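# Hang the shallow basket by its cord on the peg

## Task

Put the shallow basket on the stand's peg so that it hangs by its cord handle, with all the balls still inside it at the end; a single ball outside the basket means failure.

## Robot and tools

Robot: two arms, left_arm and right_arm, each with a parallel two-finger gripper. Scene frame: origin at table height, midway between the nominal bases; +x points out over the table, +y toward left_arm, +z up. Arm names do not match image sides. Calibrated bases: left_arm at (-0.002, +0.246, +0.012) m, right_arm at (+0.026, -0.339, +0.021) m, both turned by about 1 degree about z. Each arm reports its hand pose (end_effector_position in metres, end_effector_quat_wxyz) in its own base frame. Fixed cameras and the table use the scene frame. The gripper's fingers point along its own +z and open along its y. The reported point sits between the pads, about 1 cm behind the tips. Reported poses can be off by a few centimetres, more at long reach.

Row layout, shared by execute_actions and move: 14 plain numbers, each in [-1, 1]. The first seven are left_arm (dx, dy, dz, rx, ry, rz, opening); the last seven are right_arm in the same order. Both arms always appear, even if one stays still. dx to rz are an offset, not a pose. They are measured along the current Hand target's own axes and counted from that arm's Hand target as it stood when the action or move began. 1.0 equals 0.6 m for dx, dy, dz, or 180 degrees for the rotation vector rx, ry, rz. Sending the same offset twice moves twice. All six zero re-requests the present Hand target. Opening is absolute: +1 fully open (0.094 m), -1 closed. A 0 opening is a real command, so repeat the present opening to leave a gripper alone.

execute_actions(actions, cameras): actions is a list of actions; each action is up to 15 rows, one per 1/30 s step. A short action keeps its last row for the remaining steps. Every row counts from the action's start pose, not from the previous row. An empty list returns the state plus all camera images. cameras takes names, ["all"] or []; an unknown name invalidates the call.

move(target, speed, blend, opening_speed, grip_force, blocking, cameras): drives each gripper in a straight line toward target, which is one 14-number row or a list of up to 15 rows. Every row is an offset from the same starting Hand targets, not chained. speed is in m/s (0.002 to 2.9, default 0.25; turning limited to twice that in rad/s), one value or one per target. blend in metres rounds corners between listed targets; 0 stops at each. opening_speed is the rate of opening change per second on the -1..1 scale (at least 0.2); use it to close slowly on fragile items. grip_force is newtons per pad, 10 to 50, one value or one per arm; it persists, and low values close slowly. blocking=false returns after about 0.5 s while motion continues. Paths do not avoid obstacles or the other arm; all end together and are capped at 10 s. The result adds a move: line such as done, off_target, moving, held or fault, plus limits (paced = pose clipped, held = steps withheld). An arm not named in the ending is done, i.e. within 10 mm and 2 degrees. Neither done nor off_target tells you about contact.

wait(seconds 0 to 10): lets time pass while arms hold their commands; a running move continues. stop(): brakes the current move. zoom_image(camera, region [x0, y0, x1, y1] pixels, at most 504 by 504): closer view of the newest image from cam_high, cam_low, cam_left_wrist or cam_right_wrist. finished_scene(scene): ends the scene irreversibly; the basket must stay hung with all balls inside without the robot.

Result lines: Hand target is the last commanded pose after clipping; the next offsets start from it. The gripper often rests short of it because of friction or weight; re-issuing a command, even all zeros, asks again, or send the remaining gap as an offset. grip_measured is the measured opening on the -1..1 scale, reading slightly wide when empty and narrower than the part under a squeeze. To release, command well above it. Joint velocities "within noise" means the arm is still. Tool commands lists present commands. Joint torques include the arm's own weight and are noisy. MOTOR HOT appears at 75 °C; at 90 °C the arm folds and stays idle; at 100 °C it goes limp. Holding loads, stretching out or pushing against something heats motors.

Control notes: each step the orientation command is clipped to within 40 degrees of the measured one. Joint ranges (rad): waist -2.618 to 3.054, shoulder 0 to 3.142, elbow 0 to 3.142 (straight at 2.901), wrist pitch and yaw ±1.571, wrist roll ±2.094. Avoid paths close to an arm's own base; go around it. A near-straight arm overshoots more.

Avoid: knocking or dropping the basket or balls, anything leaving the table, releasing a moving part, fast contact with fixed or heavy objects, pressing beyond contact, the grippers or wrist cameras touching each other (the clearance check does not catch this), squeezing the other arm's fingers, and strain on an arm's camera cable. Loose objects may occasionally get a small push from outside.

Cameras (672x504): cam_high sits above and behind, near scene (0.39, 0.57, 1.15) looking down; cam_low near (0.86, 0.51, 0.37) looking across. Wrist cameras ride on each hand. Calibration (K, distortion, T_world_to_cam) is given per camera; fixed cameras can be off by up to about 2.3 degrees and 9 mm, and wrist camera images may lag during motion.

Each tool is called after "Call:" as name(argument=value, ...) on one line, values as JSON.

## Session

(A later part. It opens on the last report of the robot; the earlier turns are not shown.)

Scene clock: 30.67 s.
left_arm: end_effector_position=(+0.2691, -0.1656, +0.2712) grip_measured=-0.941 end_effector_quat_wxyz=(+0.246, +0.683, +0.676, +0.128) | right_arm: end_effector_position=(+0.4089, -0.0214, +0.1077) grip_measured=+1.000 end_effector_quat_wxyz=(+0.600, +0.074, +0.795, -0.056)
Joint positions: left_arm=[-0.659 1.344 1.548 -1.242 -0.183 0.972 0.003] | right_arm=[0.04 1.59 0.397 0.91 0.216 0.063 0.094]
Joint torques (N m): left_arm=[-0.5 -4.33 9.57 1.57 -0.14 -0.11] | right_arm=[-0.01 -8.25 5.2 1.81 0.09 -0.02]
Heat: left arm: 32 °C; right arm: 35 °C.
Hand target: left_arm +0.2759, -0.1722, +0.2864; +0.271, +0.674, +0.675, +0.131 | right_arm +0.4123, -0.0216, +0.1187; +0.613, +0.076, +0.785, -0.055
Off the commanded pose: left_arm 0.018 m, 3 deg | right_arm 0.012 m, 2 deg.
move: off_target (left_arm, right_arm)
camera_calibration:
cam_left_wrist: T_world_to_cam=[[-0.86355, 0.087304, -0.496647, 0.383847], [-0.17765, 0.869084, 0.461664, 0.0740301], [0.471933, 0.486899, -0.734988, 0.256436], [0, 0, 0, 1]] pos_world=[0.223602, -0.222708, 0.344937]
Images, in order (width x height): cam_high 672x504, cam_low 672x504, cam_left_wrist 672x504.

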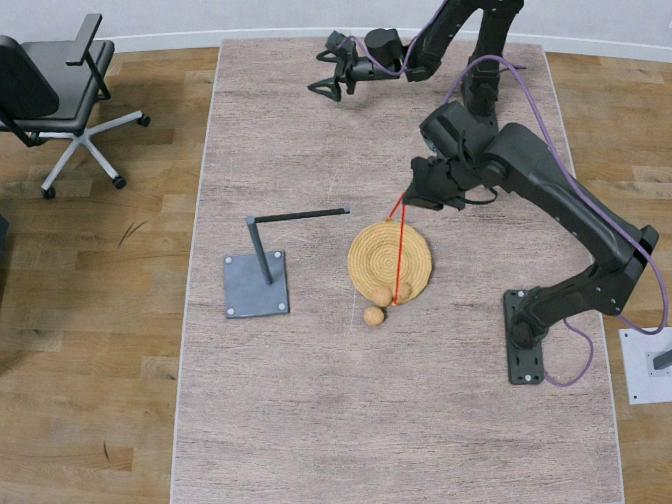

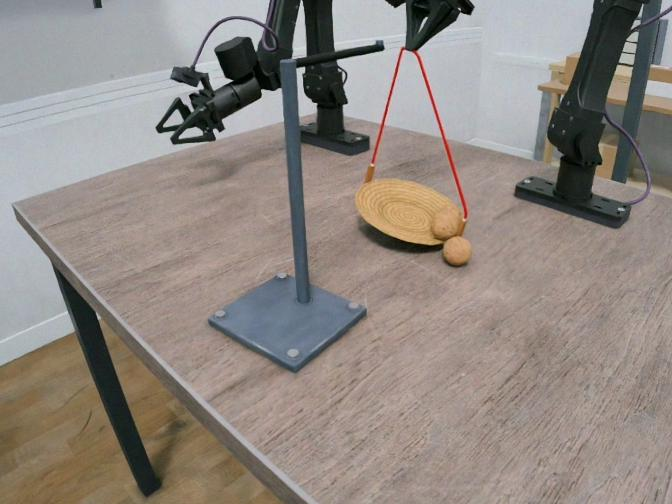

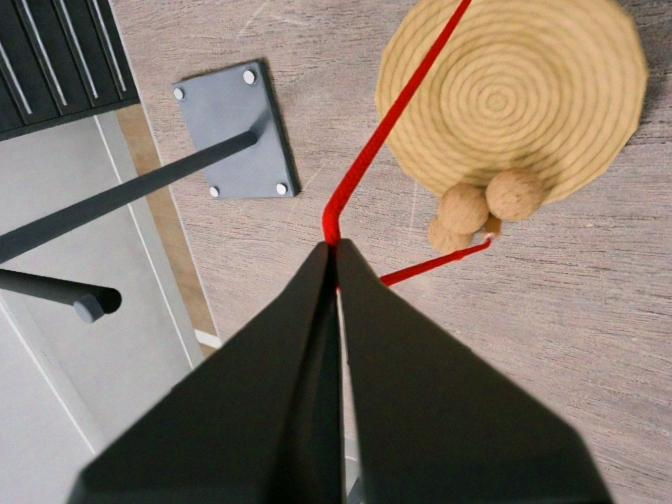

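Call:
move(target=[0.022,-0.063,0.096,0,0,0,-1,0,0,0,0,0,0,1], speed=0.05, cameras=["cam_high","cam_low","cam_left_wrist"])

Scene clock: 32.93 s.
left_arm: end_effector_position=(+0.2774, -0.1721, +0.2057) grip_measured=-0.941 end_effector_quat_wxyz=(+0.248, +0.682, +0.676, +0.128) | right_arm: end_effector_position=(+0.4089, -0.0214, +0.1077) grip_measured=+1.000 end_effector_quat_wxyz=(+0.600, +0.074, +0.795, -0.056)
Joint positions: left_arm=[-0.659 1.301 1.241 -0.973 -0.183 0.972 0.003] | right_arm=[0.04 1.59 0.397 0.91 0.216 0.063 0.094]
Joint torques (N m): left_arm=[-0.43 -8.38 5.45 1.58 -0.12 -0.11] | right_arm=[-0.06 -8.46 5.37 1.74 0.14 -0.01]
Heat: left arm: 32 °C; right arm: 35 °C.
Hand target: left_arm +0.2761, -0.1723, +0.2162; +0.271, +0.674, +0.675, +0.131 | right_arm +0.4123, -0.0216, +0.1187; +0.613, +0.076, +0.785, -0.055
Off the commanded pose: left_arm 0.011 m, 3 deg | right_arm 0.012 m, 2 deg.
move: off_target (left_arm, right_arm)
camera_calibration:
cam_left_wrist: T_world_to_cam=[[-0.861808, 0.0855519, -0.499969, 0.359027], [-0.179512, 0.870441, 0.458375, 0.112701], [0.474408, 0.484781, -0.734795, 0.20646], [0, 0, 0, 1]] pos_world=[0.231697, -0.228903, 0.279549]
Images, in order (width x height): cam_high 672x504, cam_low 672x504, cam_left_wrist 672x504.

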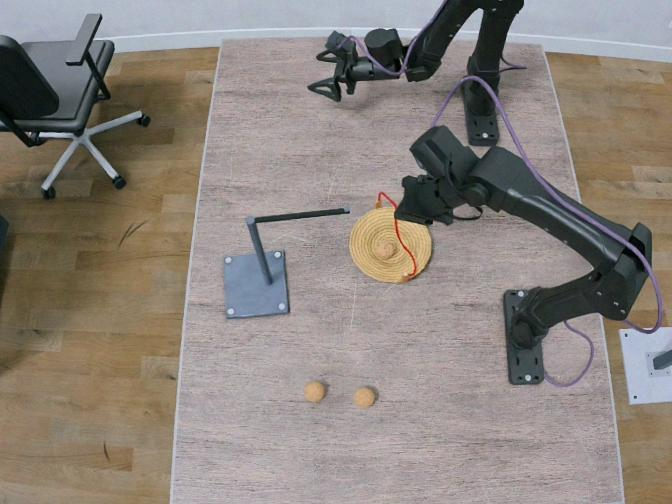

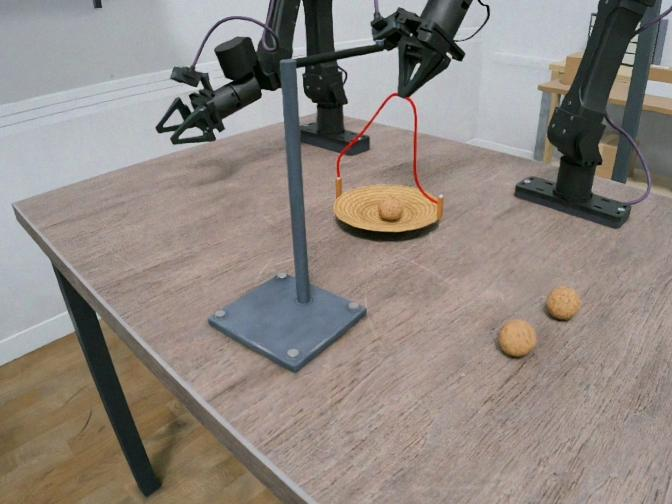

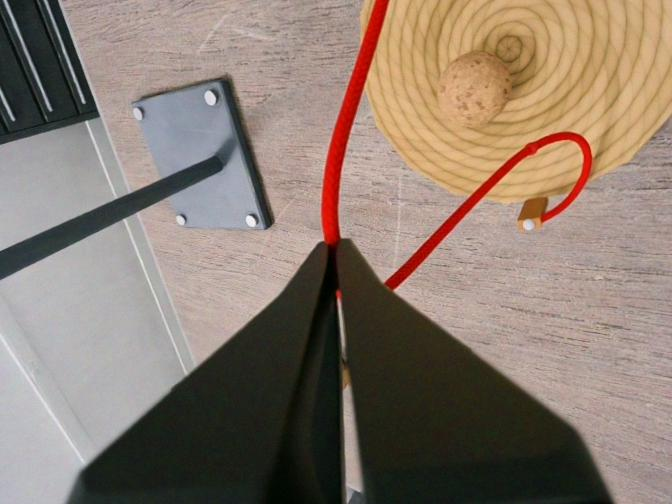

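Call:
move(target=[-0.008,-0.313,0.113,0.184,0.063,0,-1,0,0,0,0,0,0,1], speed=0.1, cameras=["cam_high","cam_low","cam_left_wrist"])

Scene clock: 38.10 s.
left_arm: end_effector_position=(+0.1577, -0.1977, +0.0641) grip_measured=-0.941 end_effector_quat_wxyz=(+0.004, +0.708, +0.706, +0.005) | right_arm: end_effector_position=(+0.4089, -0.0214, +0.1077) grip_measured=+1.000 end_effector_quat_wxyz=(+0.600, +0.074, +0.795, -0.056)
Joint positions: left_arm=[-0.909 1.528 1.016 -1.053 -0.011 0.664 0.003] | right_arm=[0.04 1.59 0.397 0.91 0.216 0.063 0.094]
Joint torques (N m): left_arm=[-0.42 -5.42 4.74 0.59 0.14 -0.09] | right_arm=[0.06 -8.05 5.29 1.82 0.12 -0.09]
Heat: left arm: 31 °C; right arm: 35 °C.
Hand target: left_arm +0.1552, -0.2005, +0.0598; +0.001, +0.707, +0.707, -0.001 | right_arm +0.4123, -0.0216, +0.1187; +0.613, +0.076, +0.785, -0.055
Off the commanded pose: left_arm 0.006 m, 1 deg | right_arm 0.012 m, 2 deg.
move: off_target (right_arm)
camera_calibration:
cam_left_wrist: T_world_to_cam=[[-0.992576, 0.120005, 0.019803, 0.181307], [0.105991, 0.773564, 0.624792, 0.103673], [0.0596591, 0.622252, -0.78054, 0.267204], [0, 0, 0, 1]] pos_world=[0.153032, -0.268224, 0.140199]
Images, in order (width x height): cam_high 672x504, cam_low 672x504, cam_left_wrist 672x504.

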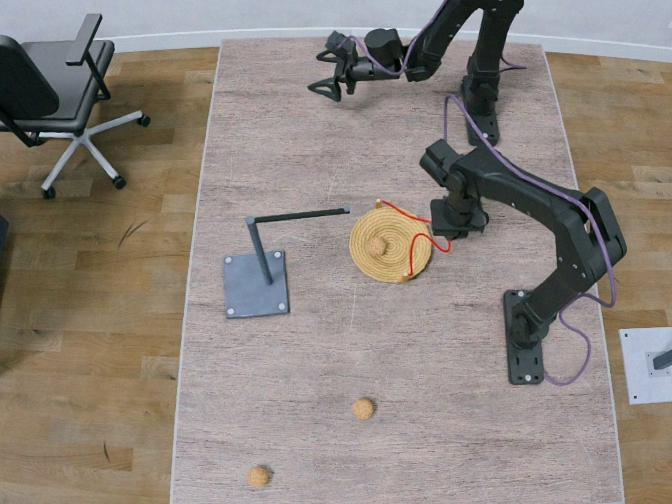

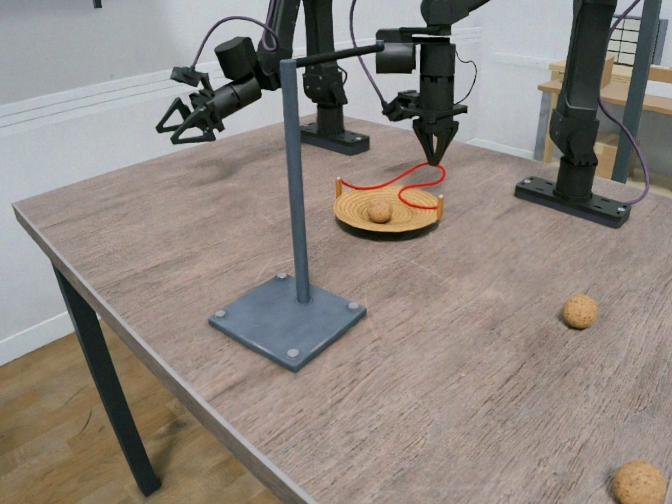

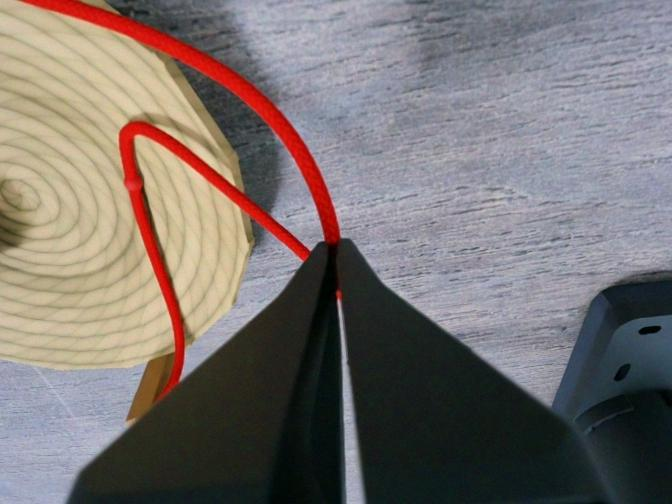

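Call:
wait(seconds=0.2, cameras=["cam_high","cam_low"])

Scene clock: 38.50 s.
left_arm: end_effector_position=(+0.1577, -0.1979, +0.0641) grip_measured=-0.941 end_effector_quat_wxyz=(+0.004, +0.708, +0.706, +0.005) | right_arm: end_effector_position=(+0.4089, -0.0214, +0.1077) grip_measured=+1.000 end_effector_quat_wxyz=(+0.600, +0.074, +0.795, -0.056)
Joint positions: left_arm=[-0.909 1.528 1.016 -1.053 -0.011 0.663 0.003] | right_arm=[0.04 1.59 0.397 0.91 0.216 0.063 0.094]
Joint torques (N m): left_arm=[-0.43 -5.41 4.74 0.6 0.12 -0.08] | right_arm=[0.18 -8.35 5.39 1.75 0.05 -0.05]
Heat: left arm: 31 °C; right arm: 35 °C.
Hand target: left_arm +0.1552, -0.2005, +0.0598; +0.001, +0.707, +0.707, -0.001 | right_arm +0.4123, -0.0216, +0.1187; +0.613, +0.076, +0.785, -0.055
Tool commands: left_gripper/opening=-1.0 right_gripper/opening=+1.0
Off the commanded pose: left_arm 0.006 m, 1 deg | right_arm 0.012 m, 2 deg.
wait: 0.20 s; at rest from the start
Images, in order (width x height): cam_high 672x504, cam_low 672x504.

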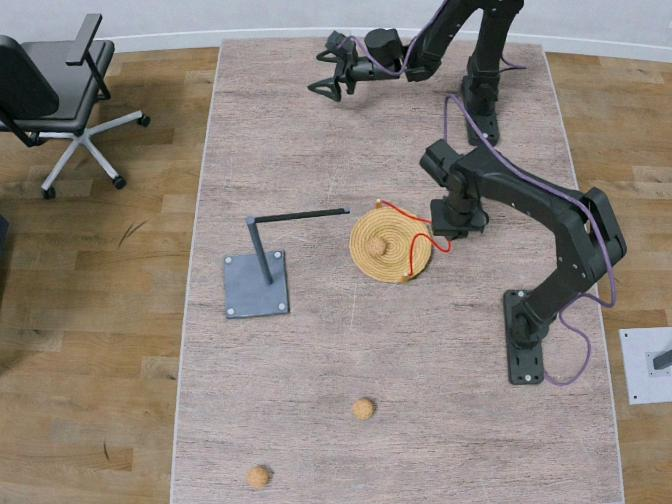

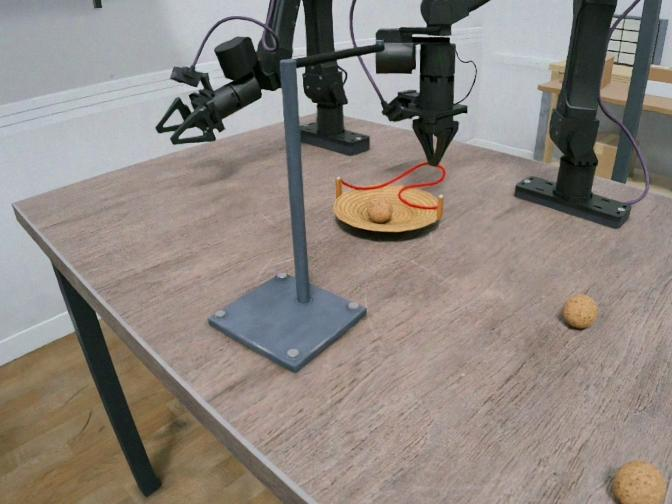

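Call:
move(target=[[0,0,0.097,0,0,0,-1,0,0,0,0,0,0,1],[0,0,0.097,0,0,0,-0.5,0,0,0,0,0,0,1],[0,0,-0.15,0,0,0,-0.5,0,0,0,0,0,0,1]], speed=0.1, cameras=["cam_high","cam_low","cam_left_wrist"])

Scene clock: 42.73 s.
left_arm: end_effector_position=(+0.1544, -0.1940, +0.1335) grip_measured=-0.503 end_effector_quat_wxyz=(-0.029, +0.707, +0.706, +0.008) | right_arm: end_effector_position=(+0.4089, -0.0214, +0.1077) grip_measured=+1.000 end_effector_quat_wxyz=(+0.600, +0.074, +0.795, -0.056)
Joint positions: left_arm=[-0.909 1.535 1.3 -1.394 -0.009 0.662 0.023] | right_arm=[0.04 1.59 0.397 0.91 0.216 0.063 0.094]
Joint torques (N m): left_arm=[-0.34 -9.73 8.32 0.24 0.12 -0.06] | right_arm=[-0.06 -8.31 5.31 1.79 0.08 -0.08]
Heat: left arm: 32 °C; right arm: 35 °C.
Hand target: left_arm +0.1553, -0.2003, +0.1499; +0.001, +0.707, +0.707, -0.001 | right_arm +0.4123, -0.0216, +0.1187; +0.613, +0.076, +0.785, -0.055
Off the commanded pose: left_arm 0.018 m, 4 deg | right_arm 0.012 m, 2 deg.
move: off_target (left_arm, right_arm)
camera_calibration:
cam_left_wrist: T_world_to_cam=[[-0.990944, 0.116694, 0.0664234, 0.169165], [0.131419, 0.741408, 0.658061, 0.0431902], [0.0275449, 0.660831, -0.750029, 0.327558], [0, 0, 0, 1]] pos_world=[0.152934, -0.268222, 0.206019]
Images, in order (width x height): cam_high 672x504, cam_low 672x504, cam_left_wrist 672x504.

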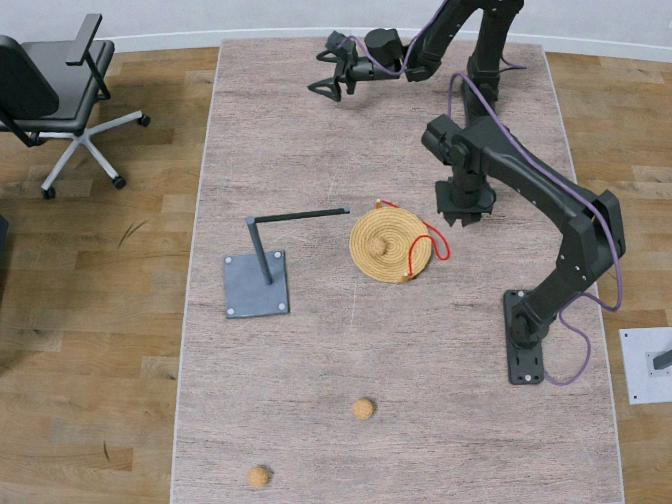

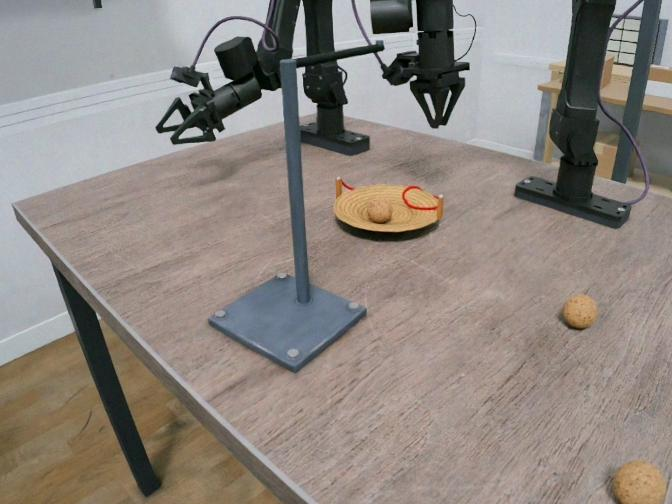

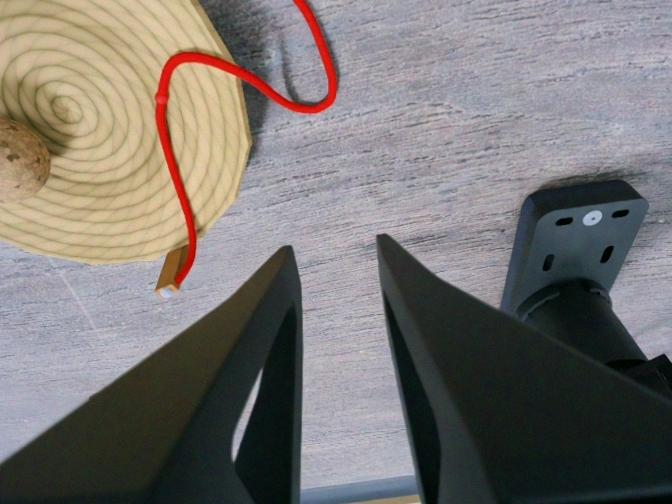

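Call:
move(target=[0.568,0.298,0.033,0,0,-0.626,0.4,0,0,0,0,0,0,1], speed=0.3, cameras=["all"])

Scene clock: 47.40 s.
left_arm: end_effector_position=(+0.3264, +0.1390, +0.1265) grip_measured=+0.397 end_effector_quat_wxyz=(-0.006, -0.193, +0.981, +0.001) | right_arm: end_effector_position=(+0.4089, -0.0214, +0.1077) grip_measured=+1.000 end_effector_quat_wxyz=(+0.600, +0.074, +0.795, -0.056)
Joint positions: left_arm=[0.398 1.903 1.698 -1.378 -0.004 0.01 0.066] | right_arm=[0.04 1.59 0.397 0.91 0.216 0.063 0.094]
Joint torques (N m): left_arm=[-0.08 -8.62 8.62 0.36 0.07 -0.1] | right_arm=[0.05 -8.46 5.49 1.79 0.08 -0.02]
Heat: left arm: 32 °C; right arm: 35 °C.
Hand target: left_arm +0.3337, +0.1405, +0.1290; -0.001, -0.197, +0.980, -0.001 | right_arm +0.4123, -0.0216, +0.1187; +0.613, +0.076, +0.785, -0.055
Off the commanded pose: left_arm 0.008 m, 1 deg | right_arm 0.012 m, 2 deg.
move: off_target (right_arm)
camera_calibration:
cam_left_wrist: T_world_to_cam=[[0.266839, -0.963289, 0.0295274, 0.0454402], [-0.751704, -0.188859, 0.631881, 0.199209], [-0.603108, -0.190806, -0.774503, 0.424892], [0, 0, 0, 1]] pos_world=[0.393876, 0.162466, 0.201862]
cam_right_wrist: T_world_to_cam=[[-0.267352, -0.958028, -0.103467, 0.099331], [-0.784512, 0.278754, -0.553928, 0.389387], [0.559521, -0.0669224, -0.82611, -0.0412862], [0, 0, 0, 1]] pos_world=[0.355135, -0.0161441, 0.191863]

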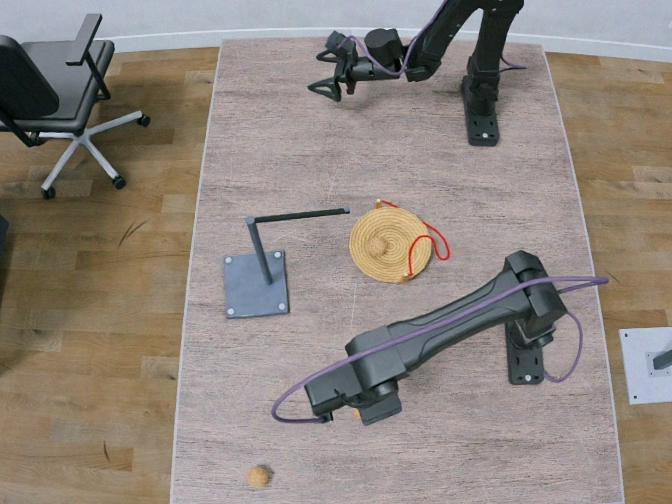

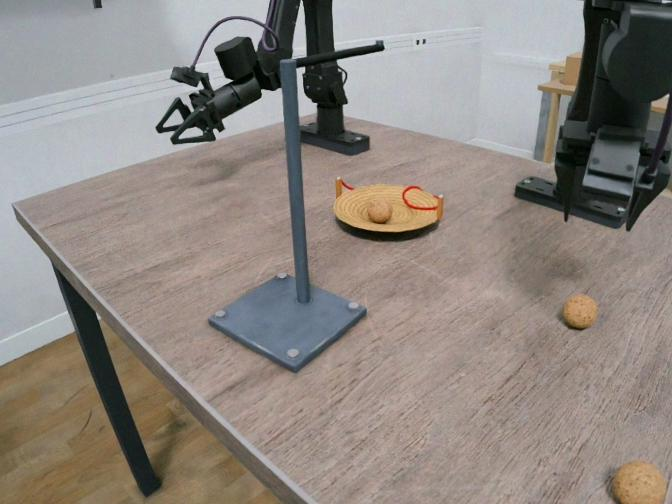

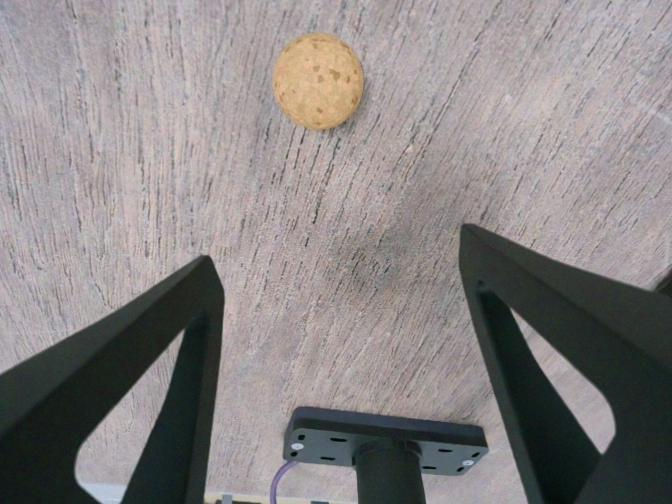

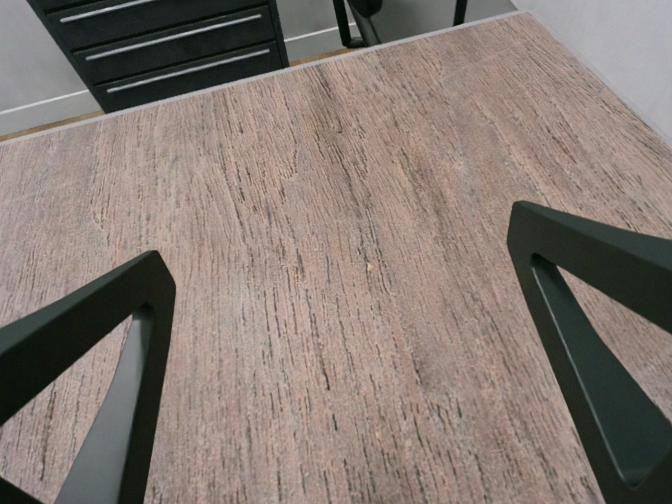

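Call:
move(target=[[-0.008,0.010,0.207,0,0,0,0.4,0,0,0,0,0,0,1],[-0.008,0.010,0.207,0,0,0,-0.5,0,0,0,0,0,0,1],[-0.008,0.010,0.0,0,0,0,-0.5,0,0,0,0,0,0,1]], speed=0.1, grip_force=20, cameras=["cam_high","cam_low","cam_left_wrist"])

Scene clock: 54.10 s.
left_arm: end_effector_position=(+0.3294, +0.1440, +0.1031) grip_measured=-0.124 end_effector_quat_wxyz=(-0.039, -0.198, +0.979, -0.006) | right_arm: end_effector_position=(+0.4089, -0.0214, +0.1077) grip_measured=+1.000 end_effector_quat_wxyz=(+0.600, +0.074, +0.795, -0.056)
Joint positions: left_arm=[0.407 1.99 1.722 -1.382 -0.004 0.009 0.041] | right_arm=[0.04 1.59 0.397 0.91 0.216 0.063 0.094]
Joint torques (N m): left_arm=[0.42 -15.46 8.34 0.23 0.06 0.07] | right_arm=[0.01 -7.91 5.15 1.77 0.08 -0.01]
Heat: left arm: 32 °C; right arm: 35 °C.
Hand target: left_arm +0.3359, +0.1479, +0.1290; +0.000, -0.197, +0.980, -0.001 | right_arm +0.4123, -0.0216, +0.1187; +0.613, +0.076, +0.785, -0.055
Off the commanded pose: left_arm 0.027 m, 4 deg | right_arm 0.012 m, 2 deg.
grip_force (N): 20, 20
move: off_target (left_arm, right_arm)
camera_calibration:
cam_left_wrist: T_world_to_cam=[[0.27841, -0.959711, 0.0379826, 0.0448789], [-0.709551, -0.178865, 0.681575, 0.196689], [-0.647321, -0.216708, -0.730762, 0.423258], [0, 0, 0, 1]] pos_world=[0.40105, 0.169975, 0.173538]
Images, in order (width x height): cam_high 672x504, cam_low 672x504, cam_left_wrist 672x504.

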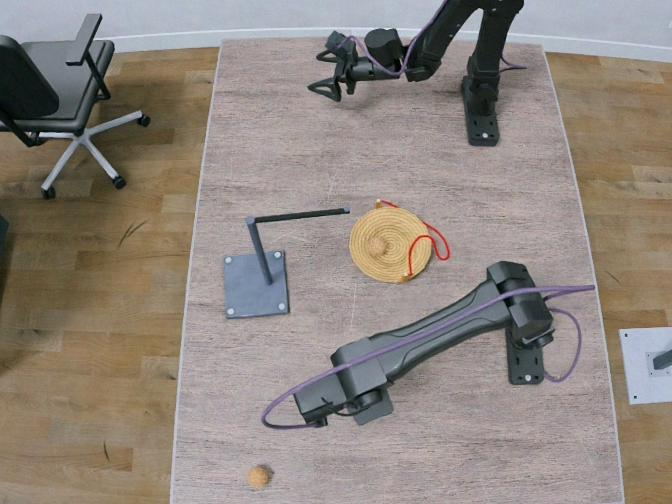

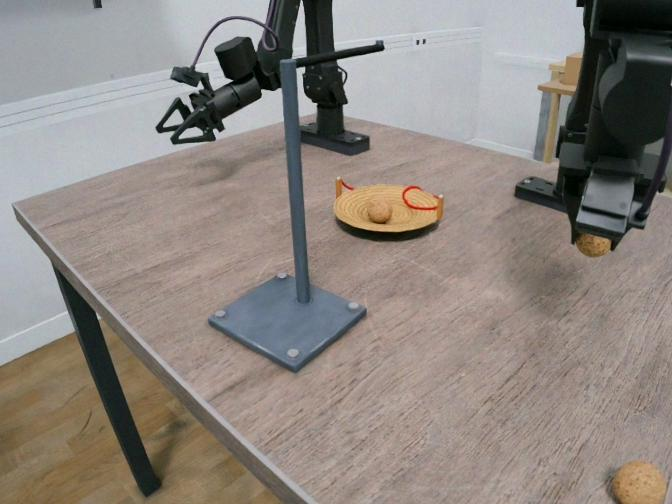

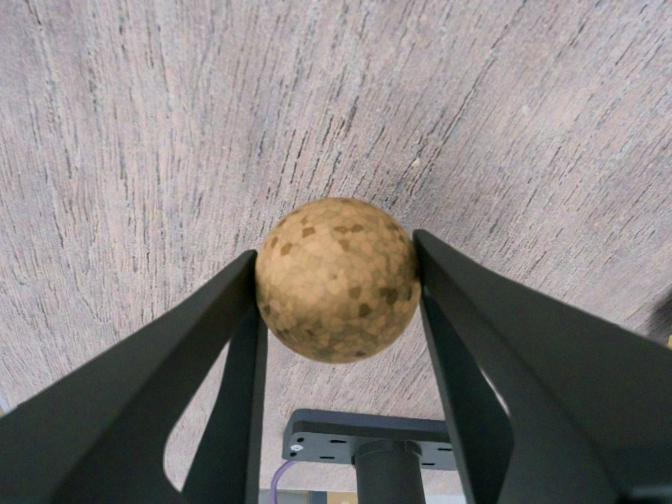

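Call:
move(target=[[0.347,-0.51,-0.08,0,0,0.344,-0.5,0,0,0,0,0,0,1],[0.347,-0.51,0.08,0,0,0.344,-0.5,0,0,0,0,0,0,1]], speed=0.25, cameras=["cam_high","cam_low","cam_left_wrist"])

Scene clock: 58.67 s.
left_arm: end_effector_position=(+0.2623, -0.2097, +0.0846) grip_measured=-0.124 end_effector_quat_wxyz=(-0.005, +0.318, +0.948, +0.002) | right_arm: end_effector_position=(+0.4089, -0.0214, +0.1077) grip_measured=+1.000 end_effector_quat_wxyz=(+0.600, +0.074, +0.795, -0.056)
Joint positions: left_arm=[-0.678 1.837 1.445 -1.19 0 -0.03 0.041] | right_arm=[0.04 1.59 0.397 0.91 0.216 0.063 0.094]
Joint torques (N m): left_arm=[-0.88 -9.36 4.7 0.67 0.03 0.24] | right_arm=[0.09 -8.25 5.37 1.77 0.04 -0.02]
Heat: left arm: 33 °C; right arm: 35 °C.
Hand target: left_arm +0.2621, -0.2148, +0.0820; +0.000, +0.335, +0.942, -0.001 | right_arm +0.4123, -0.0216, +0.1187; +0.613, +0.076, +0.785, -0.055
Off the commanded pose: left_arm 0.006 m, 2 deg | right_arm 0.012 m, 2 deg.
grip_force (N): 20, 20
move: off_target (right_arm)
camera_calibration:
cam_left_wrist: T_world_to_cam=[[-0.692795, -0.720409, 0.032344, 0.0302678], [-0.545042, 0.552464, 0.630644, 0.212904], [-0.472191, 0.419278, -0.775398, 0.380841], [0, 0, 0, 1]] pos_world=[0.316841, -0.255495, 0.160057]
Images, in order (width x height): cam_high 672x504, cam_low 672x504, cam_left_wrist 672x504.

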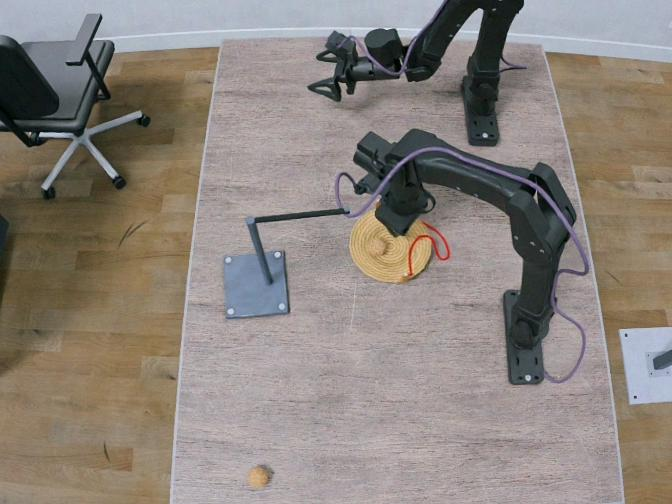

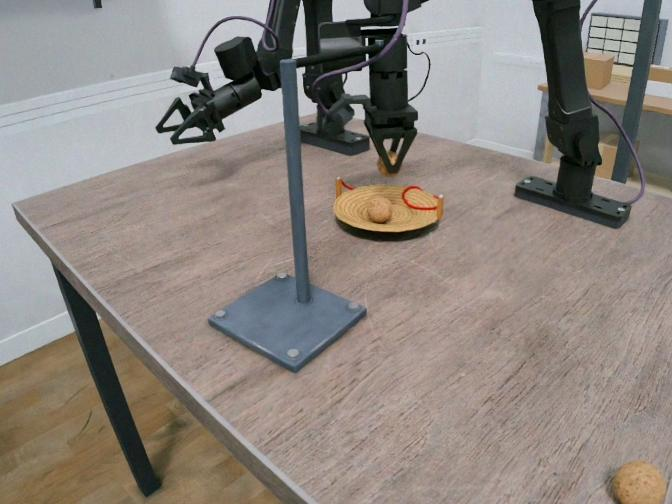

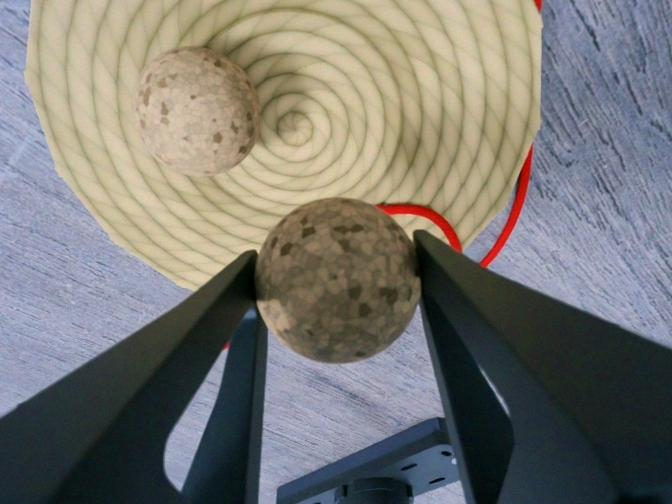

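Call:
move(target=[[0,0,0.082,0,0,0,-0.5,0,0,0,0,0,0,1],[0,0,0.082,0,0,0,0.12,0,0,0,0,0,0,1],[0,0,-0.12,0,0,0,0.12,0,0,0,0,0,0,1]], speed=0.08, opening_speed=0.5, cameras=["cam_high","cam_low","cam_left_wrist"])

Scene clock: 64.00 s.
left_arm: end_effector_position=(+0.2590, -0.2096, +0.1334) grip_measured=+0.117 end_effector_quat_wxyz=(-0.030, +0.329, +0.944, +0.011) | right_arm: end_effector_position=(+0.4089, -0.0214, +0.1077) grip_measured=+1.000 end_effector_quat_wxyz=(+0.600, +0.074, +0.795, -0.056)
Joint positions: left_arm=[-0.683 1.869 1.679 -1.445 0 -0.012 0.052] | right_arm=[0.04 1.59 0.397 0.91 0.216 0.063 0.094]
Joint torques (N m): left_arm=[-0.42 -13.23 8.34 0.26 0.02 0.07] | right_arm=[-0.14 -8.21 5.33 1.76 0.1 0.01]
Heat: left arm: 33 °C; right arm: 35 °C.
Hand target: left_arm +0.2621, -0.2147, +0.1540; +0.000, +0.335, +0.942, -0.001 | right_arm +0.4123, -0.0216, +0.1187; +0.613, +0.076, +0.785, -0.055
Off the commanded pose: left_arm 0.021 m, 4 deg | right_arm 0.012 m, 2 deg.
grip_force (N): 20, 20
move: off_target (left_arm, right_arm)
camera_calibration:
cam_left_wrist: T_world_to_cam=[[-0.708134, -0.705, 0.0389925, 0.0327552], [-0.504632, 0.543955, 0.670418, 0.162802], [-0.493855, 0.455069, -0.740959, 0.425641], [0, 0, 0, 1]] pos_world=[0.315555, -0.25916, 0.20496]
Images, in order (width x height): cam_high 672x504, cam_low 672x504, cam_left_wrist 672x504.

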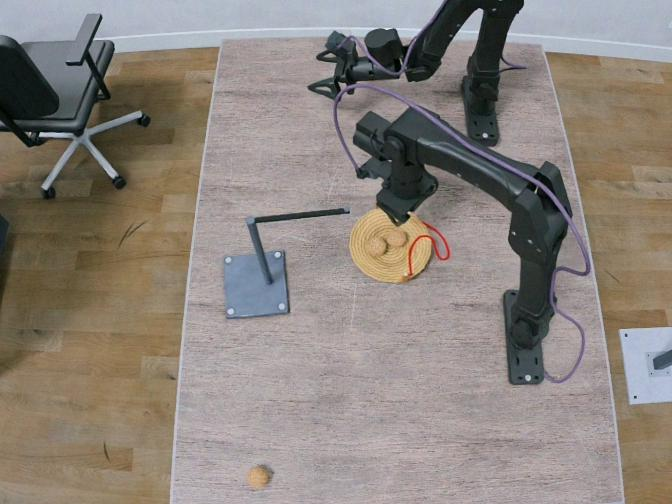

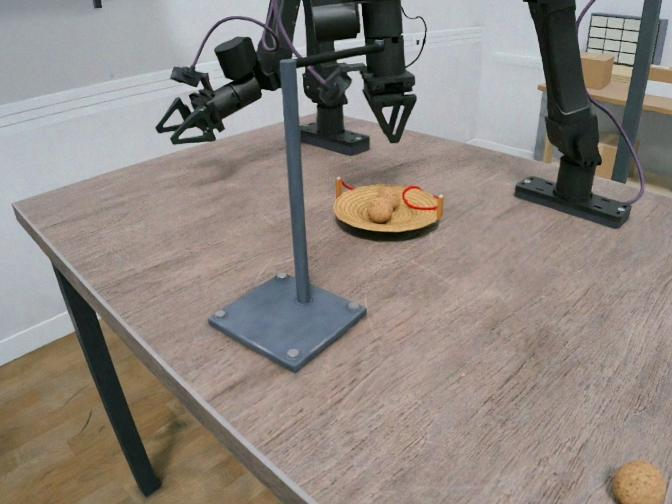

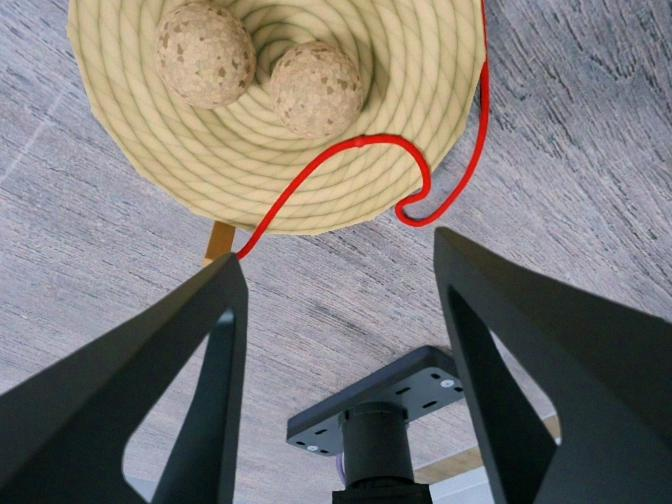

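Call:
move(target=[[0.228,0.169,0,0,0,-0.15,0.4,0,0,0,0,0,0,1],[0.212,0.844,0.122,-0.114,-0.171,-0.361,0.4,0,0,0,0,0,0,1]], speed=0.3, blend=[0.05,0], cameras=["cam_high","cam_low","cam_left_wrist"])

Scene clock: 67.53 s.
left_arm: end_effector_position=(+0.4701, +0.2521, +0.0733) grip_measured=+0.397 end_effector_quat_wxyz=(+0.273, -0.229, +0.932, +0.069) | right_arm: end_effector_position=(+0.4089, -0.0214, +0.1077) grip_measured=+1.000 end_effector_quat_wxyz=(+0.600, +0.074, +0.795, -0.056)
Joint positions: left_arm=[0.491 2.102 1.614 -0.513 0 0.008 0.066] | right_arm=[0.04 1.59 0.397 0.91 0.216 0.063 0.094]
Joint torques (N m): left_arm=[-0.18 -10.95 9.63 1.7 0.01 -0.09] | right_arm=[-0.08 -8.1 5.33 1.7 0.06 -0.05]
Heat: left arm: 33 °C; right arm: 35 °C.
Hand target: left_arm +0.4835, +0.2579, +0.0793; +0.291, -0.231, +0.926, +0.072 | right_arm +0.4123, -0.0216, +0.1187; +0.613, +0.076, +0.785, -0.055
Off the commanded pose: left_arm 0.016 m, 2 deg | right_arm 0.012 m, 2 deg.
grip_force (N): 20, 20
move: off_target (left_arm, right_arm)
camera_calibration:
cam_left_wrist: T_world_to_cam=[[0.358169, -0.932757, -0.0409697, 0.072128], [-0.926756, -0.360505, 0.105638, 0.526299], [-0.113304, 0.000132733, -0.99356, 0.229575], [0, 0, 0, 1]] pos_world=[0.487929, 0.256981, 0.175455]
Images, in order (width x height): cam_high 672x504, cam_low 672x504, cam_left_wrist 672x504.

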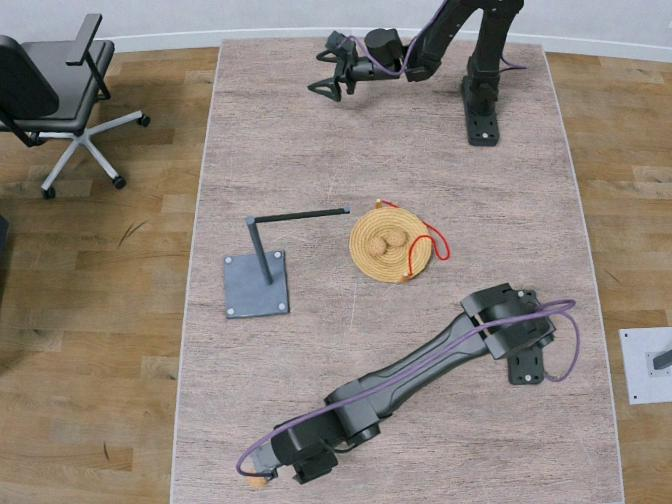

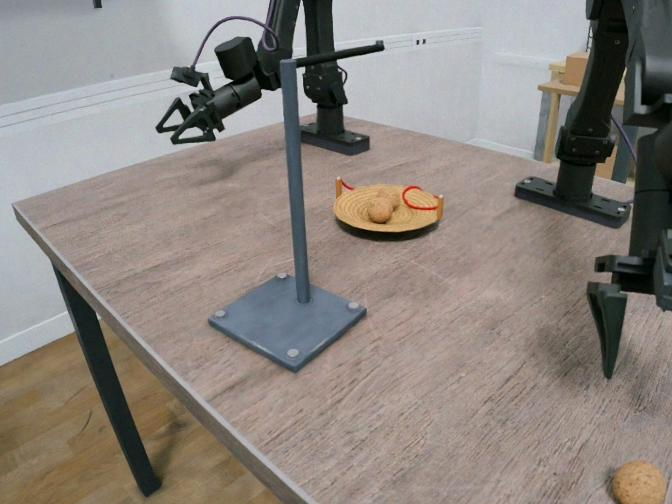

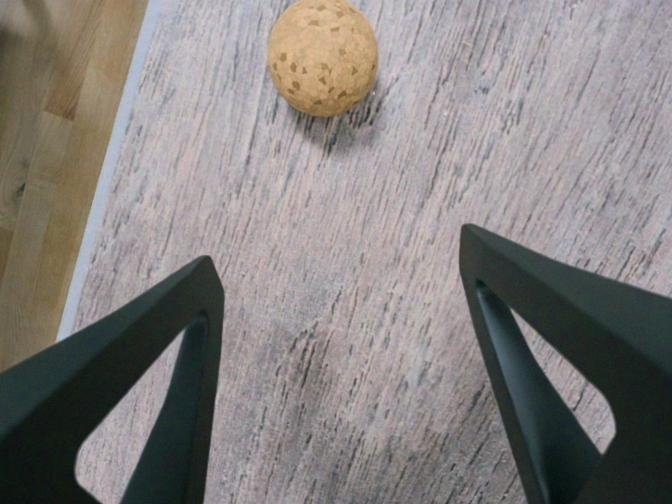

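Call:
move(target=[[-0.026,0.002,0.155,0,0,0,0.4,0,0,0,0,0,0,1],[-0.026,0.002,0.155,0,0,0,-0.5,0,0,0,0,0,0,1],[-0.05,0,-0.05,0,0,0,-0.5,0,0,0,0,0,0,1]], speed=0.1, grip_force=20, cameras=["cam_high","cam_low","cam_left_wrist"])

Scene clock: 73.87 s.
left_arm: end_effector_position=(+0.4899, +0.2625, +0.0896) grip_measured=-0.121 end_effector_quat_wxyz=(+0.263, -0.230, +0.935, +0.066) | right_arm: end_effector_position=(+0.4089, -0.0214, +0.1077) grip_measured=+1.000 end_effector_quat_wxyz=(+0.600, +0.074, +0.795, -0.056)
Joint positions: left_arm=[0.491 2.196 1.841 -0.666 0.001 0.007 0.041] | right_arm=[0.04 1.59 0.397 0.91 0.216 0.063 0.094]
Joint torques (N m): left_arm=[-0.17 -19.34 5.39 1.51 0.01 -0.08] | right_arm=[0.03 -8.35 5.44 1.77 0.04 -0.02]
Heat: left arm: 34 °C; right arm: 35 °C.
Hand target: left_arm +0.4901, +0.2615, +0.1212; +0.291, -0.231, +0.926, +0.072 | right_arm +0.4123, -0.0216, +0.1187; +0.613, +0.076, +0.785, -0.055
Off the commanded pose: left_arm 0.031 m, 3 deg | right_arm 0.012 m, 2 deg.
grip_force (N): 20, 20
move: off_target (left_arm, right_arm)
camera_calibration:
cam_left_wrist: T_world_to_cam=[[0.357985, -0.932991, -0.0370718, 0.0751877], [-0.924423, -0.359729, 0.126634, 0.543381], [-0.131484, -0.011063, -0.991257, 0.259714], [0, 0, 0, 1]] pos_world=[0.509546, 0.268493, 0.19142]
Images, in order (width x height): cam_high 672x504, cam_low 672x504, cam_left_wrist 672x504.

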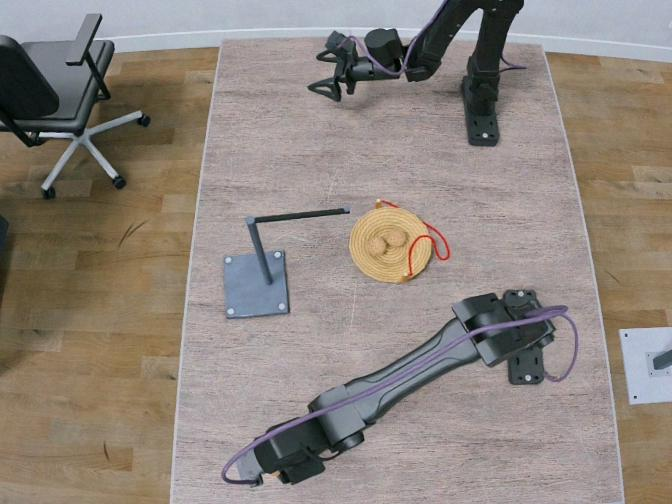

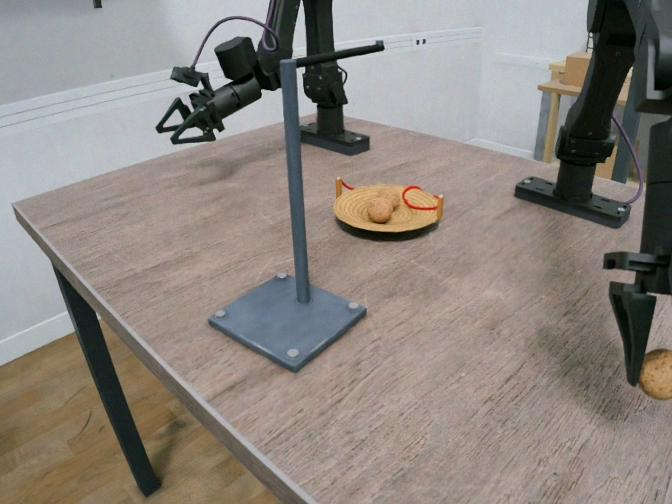

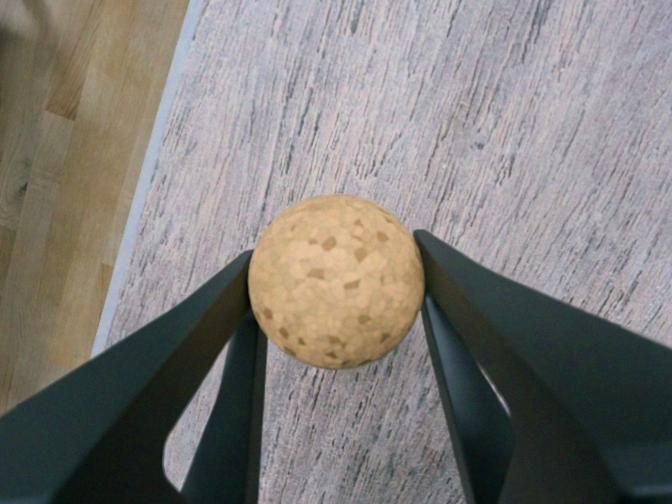

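Call:
move(target=[[0.42,-0.211,-0.453,0.1,0.1,0.33,-0.5,0,0,0,0,0,0,1],[0.528,-0.454,-0.366,0.1565,0.149,0.499,-0.5,0,0,0,0,0,0,1]], speed=0.25, blend=[0.05,0], cameras=["cam_high","cam_low","cam_left_wrist"])

Scene clock: 79.00 s.
left_arm: end_effector_position=(+0.2702, -0.1534, +0.1155) grip_measured=-0.121 end_effector_quat_wxyz=(-0.013, +0.533, +0.846, +0.004) | right_arm: end_effector_position=(+0.4089, -0.0214, +0.1077) grip_measured=+1.000 end_effector_quat_wxyz=(+0.600, +0.074, +0.795, -0.056)
Joint positions: left_arm=[-0.525 1.743 1.452 -1.305 -0.01 0.598 0.041] | right_arm=[0.04 1.59 0.397 0.91 0.216 0.063 0.094]
Joint torques (N m): left_arm=[-0.06 -7.68 8.55 0.42 0.11 0.09] | right_arm=[0.08 -8.13 5.29 1.8 0.05 0.01]
Heat: left arm: 35 °C; right arm: 35 °C.
Hand target: left_arm +0.2776, -0.1600, +0.1206; +0.000, +0.537, +0.844, +0.000 | right_arm +0.4123, -0.0216, +0.1187; +0.613, +0.076, +0.785, -0.055
Off the commanded pose: left_arm 0.011 m, 2 deg | right_arm 0.012 m, 2 deg.
grip_force (N): 20, 20
move: off_target (left_arm, right_arm)
camera_calibration:
cam_left_wrist: T_world_to_cam=[[-0.945235, -0.323836, 0.0407489, 0.203305], [-0.223811, 0.733967, 0.64125, 0.106461], [-0.237568, 0.597012, -0.766249, 0.347757], [0, 0, 0, 1]] pos_world=[0.298614, -0.219917, 0.189916]
Images, in order (width x height): cam_high 672x504, cam_low 672x504, cam_left_wrist 672x504.

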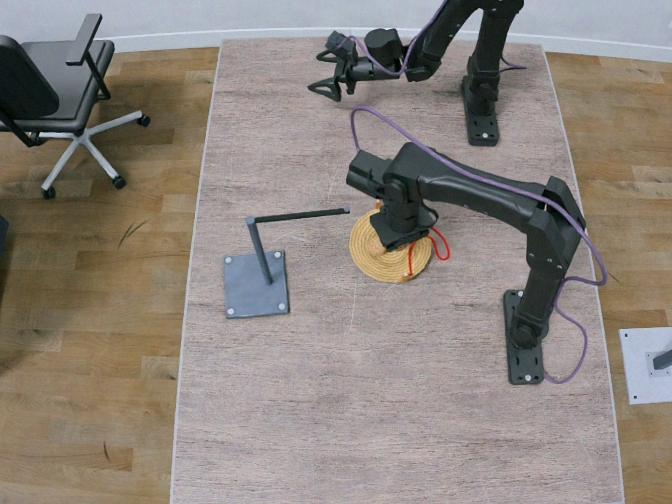

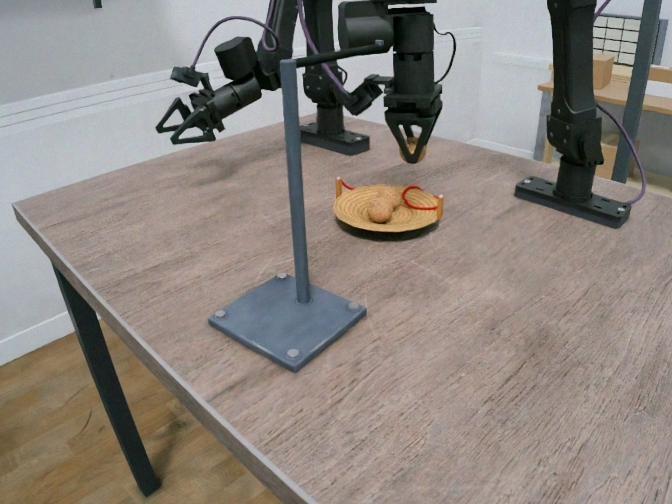

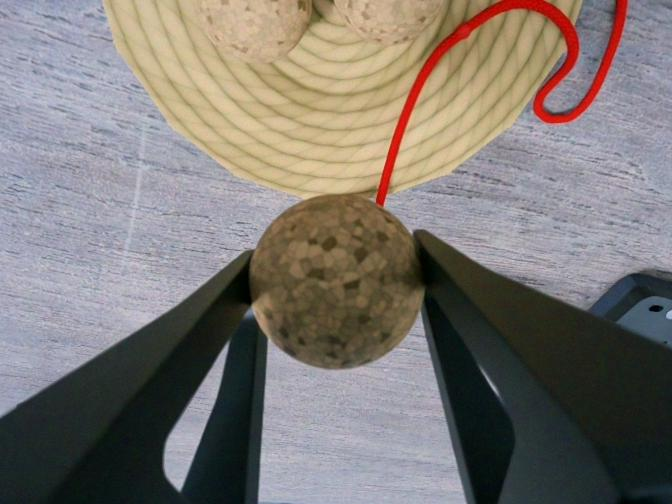

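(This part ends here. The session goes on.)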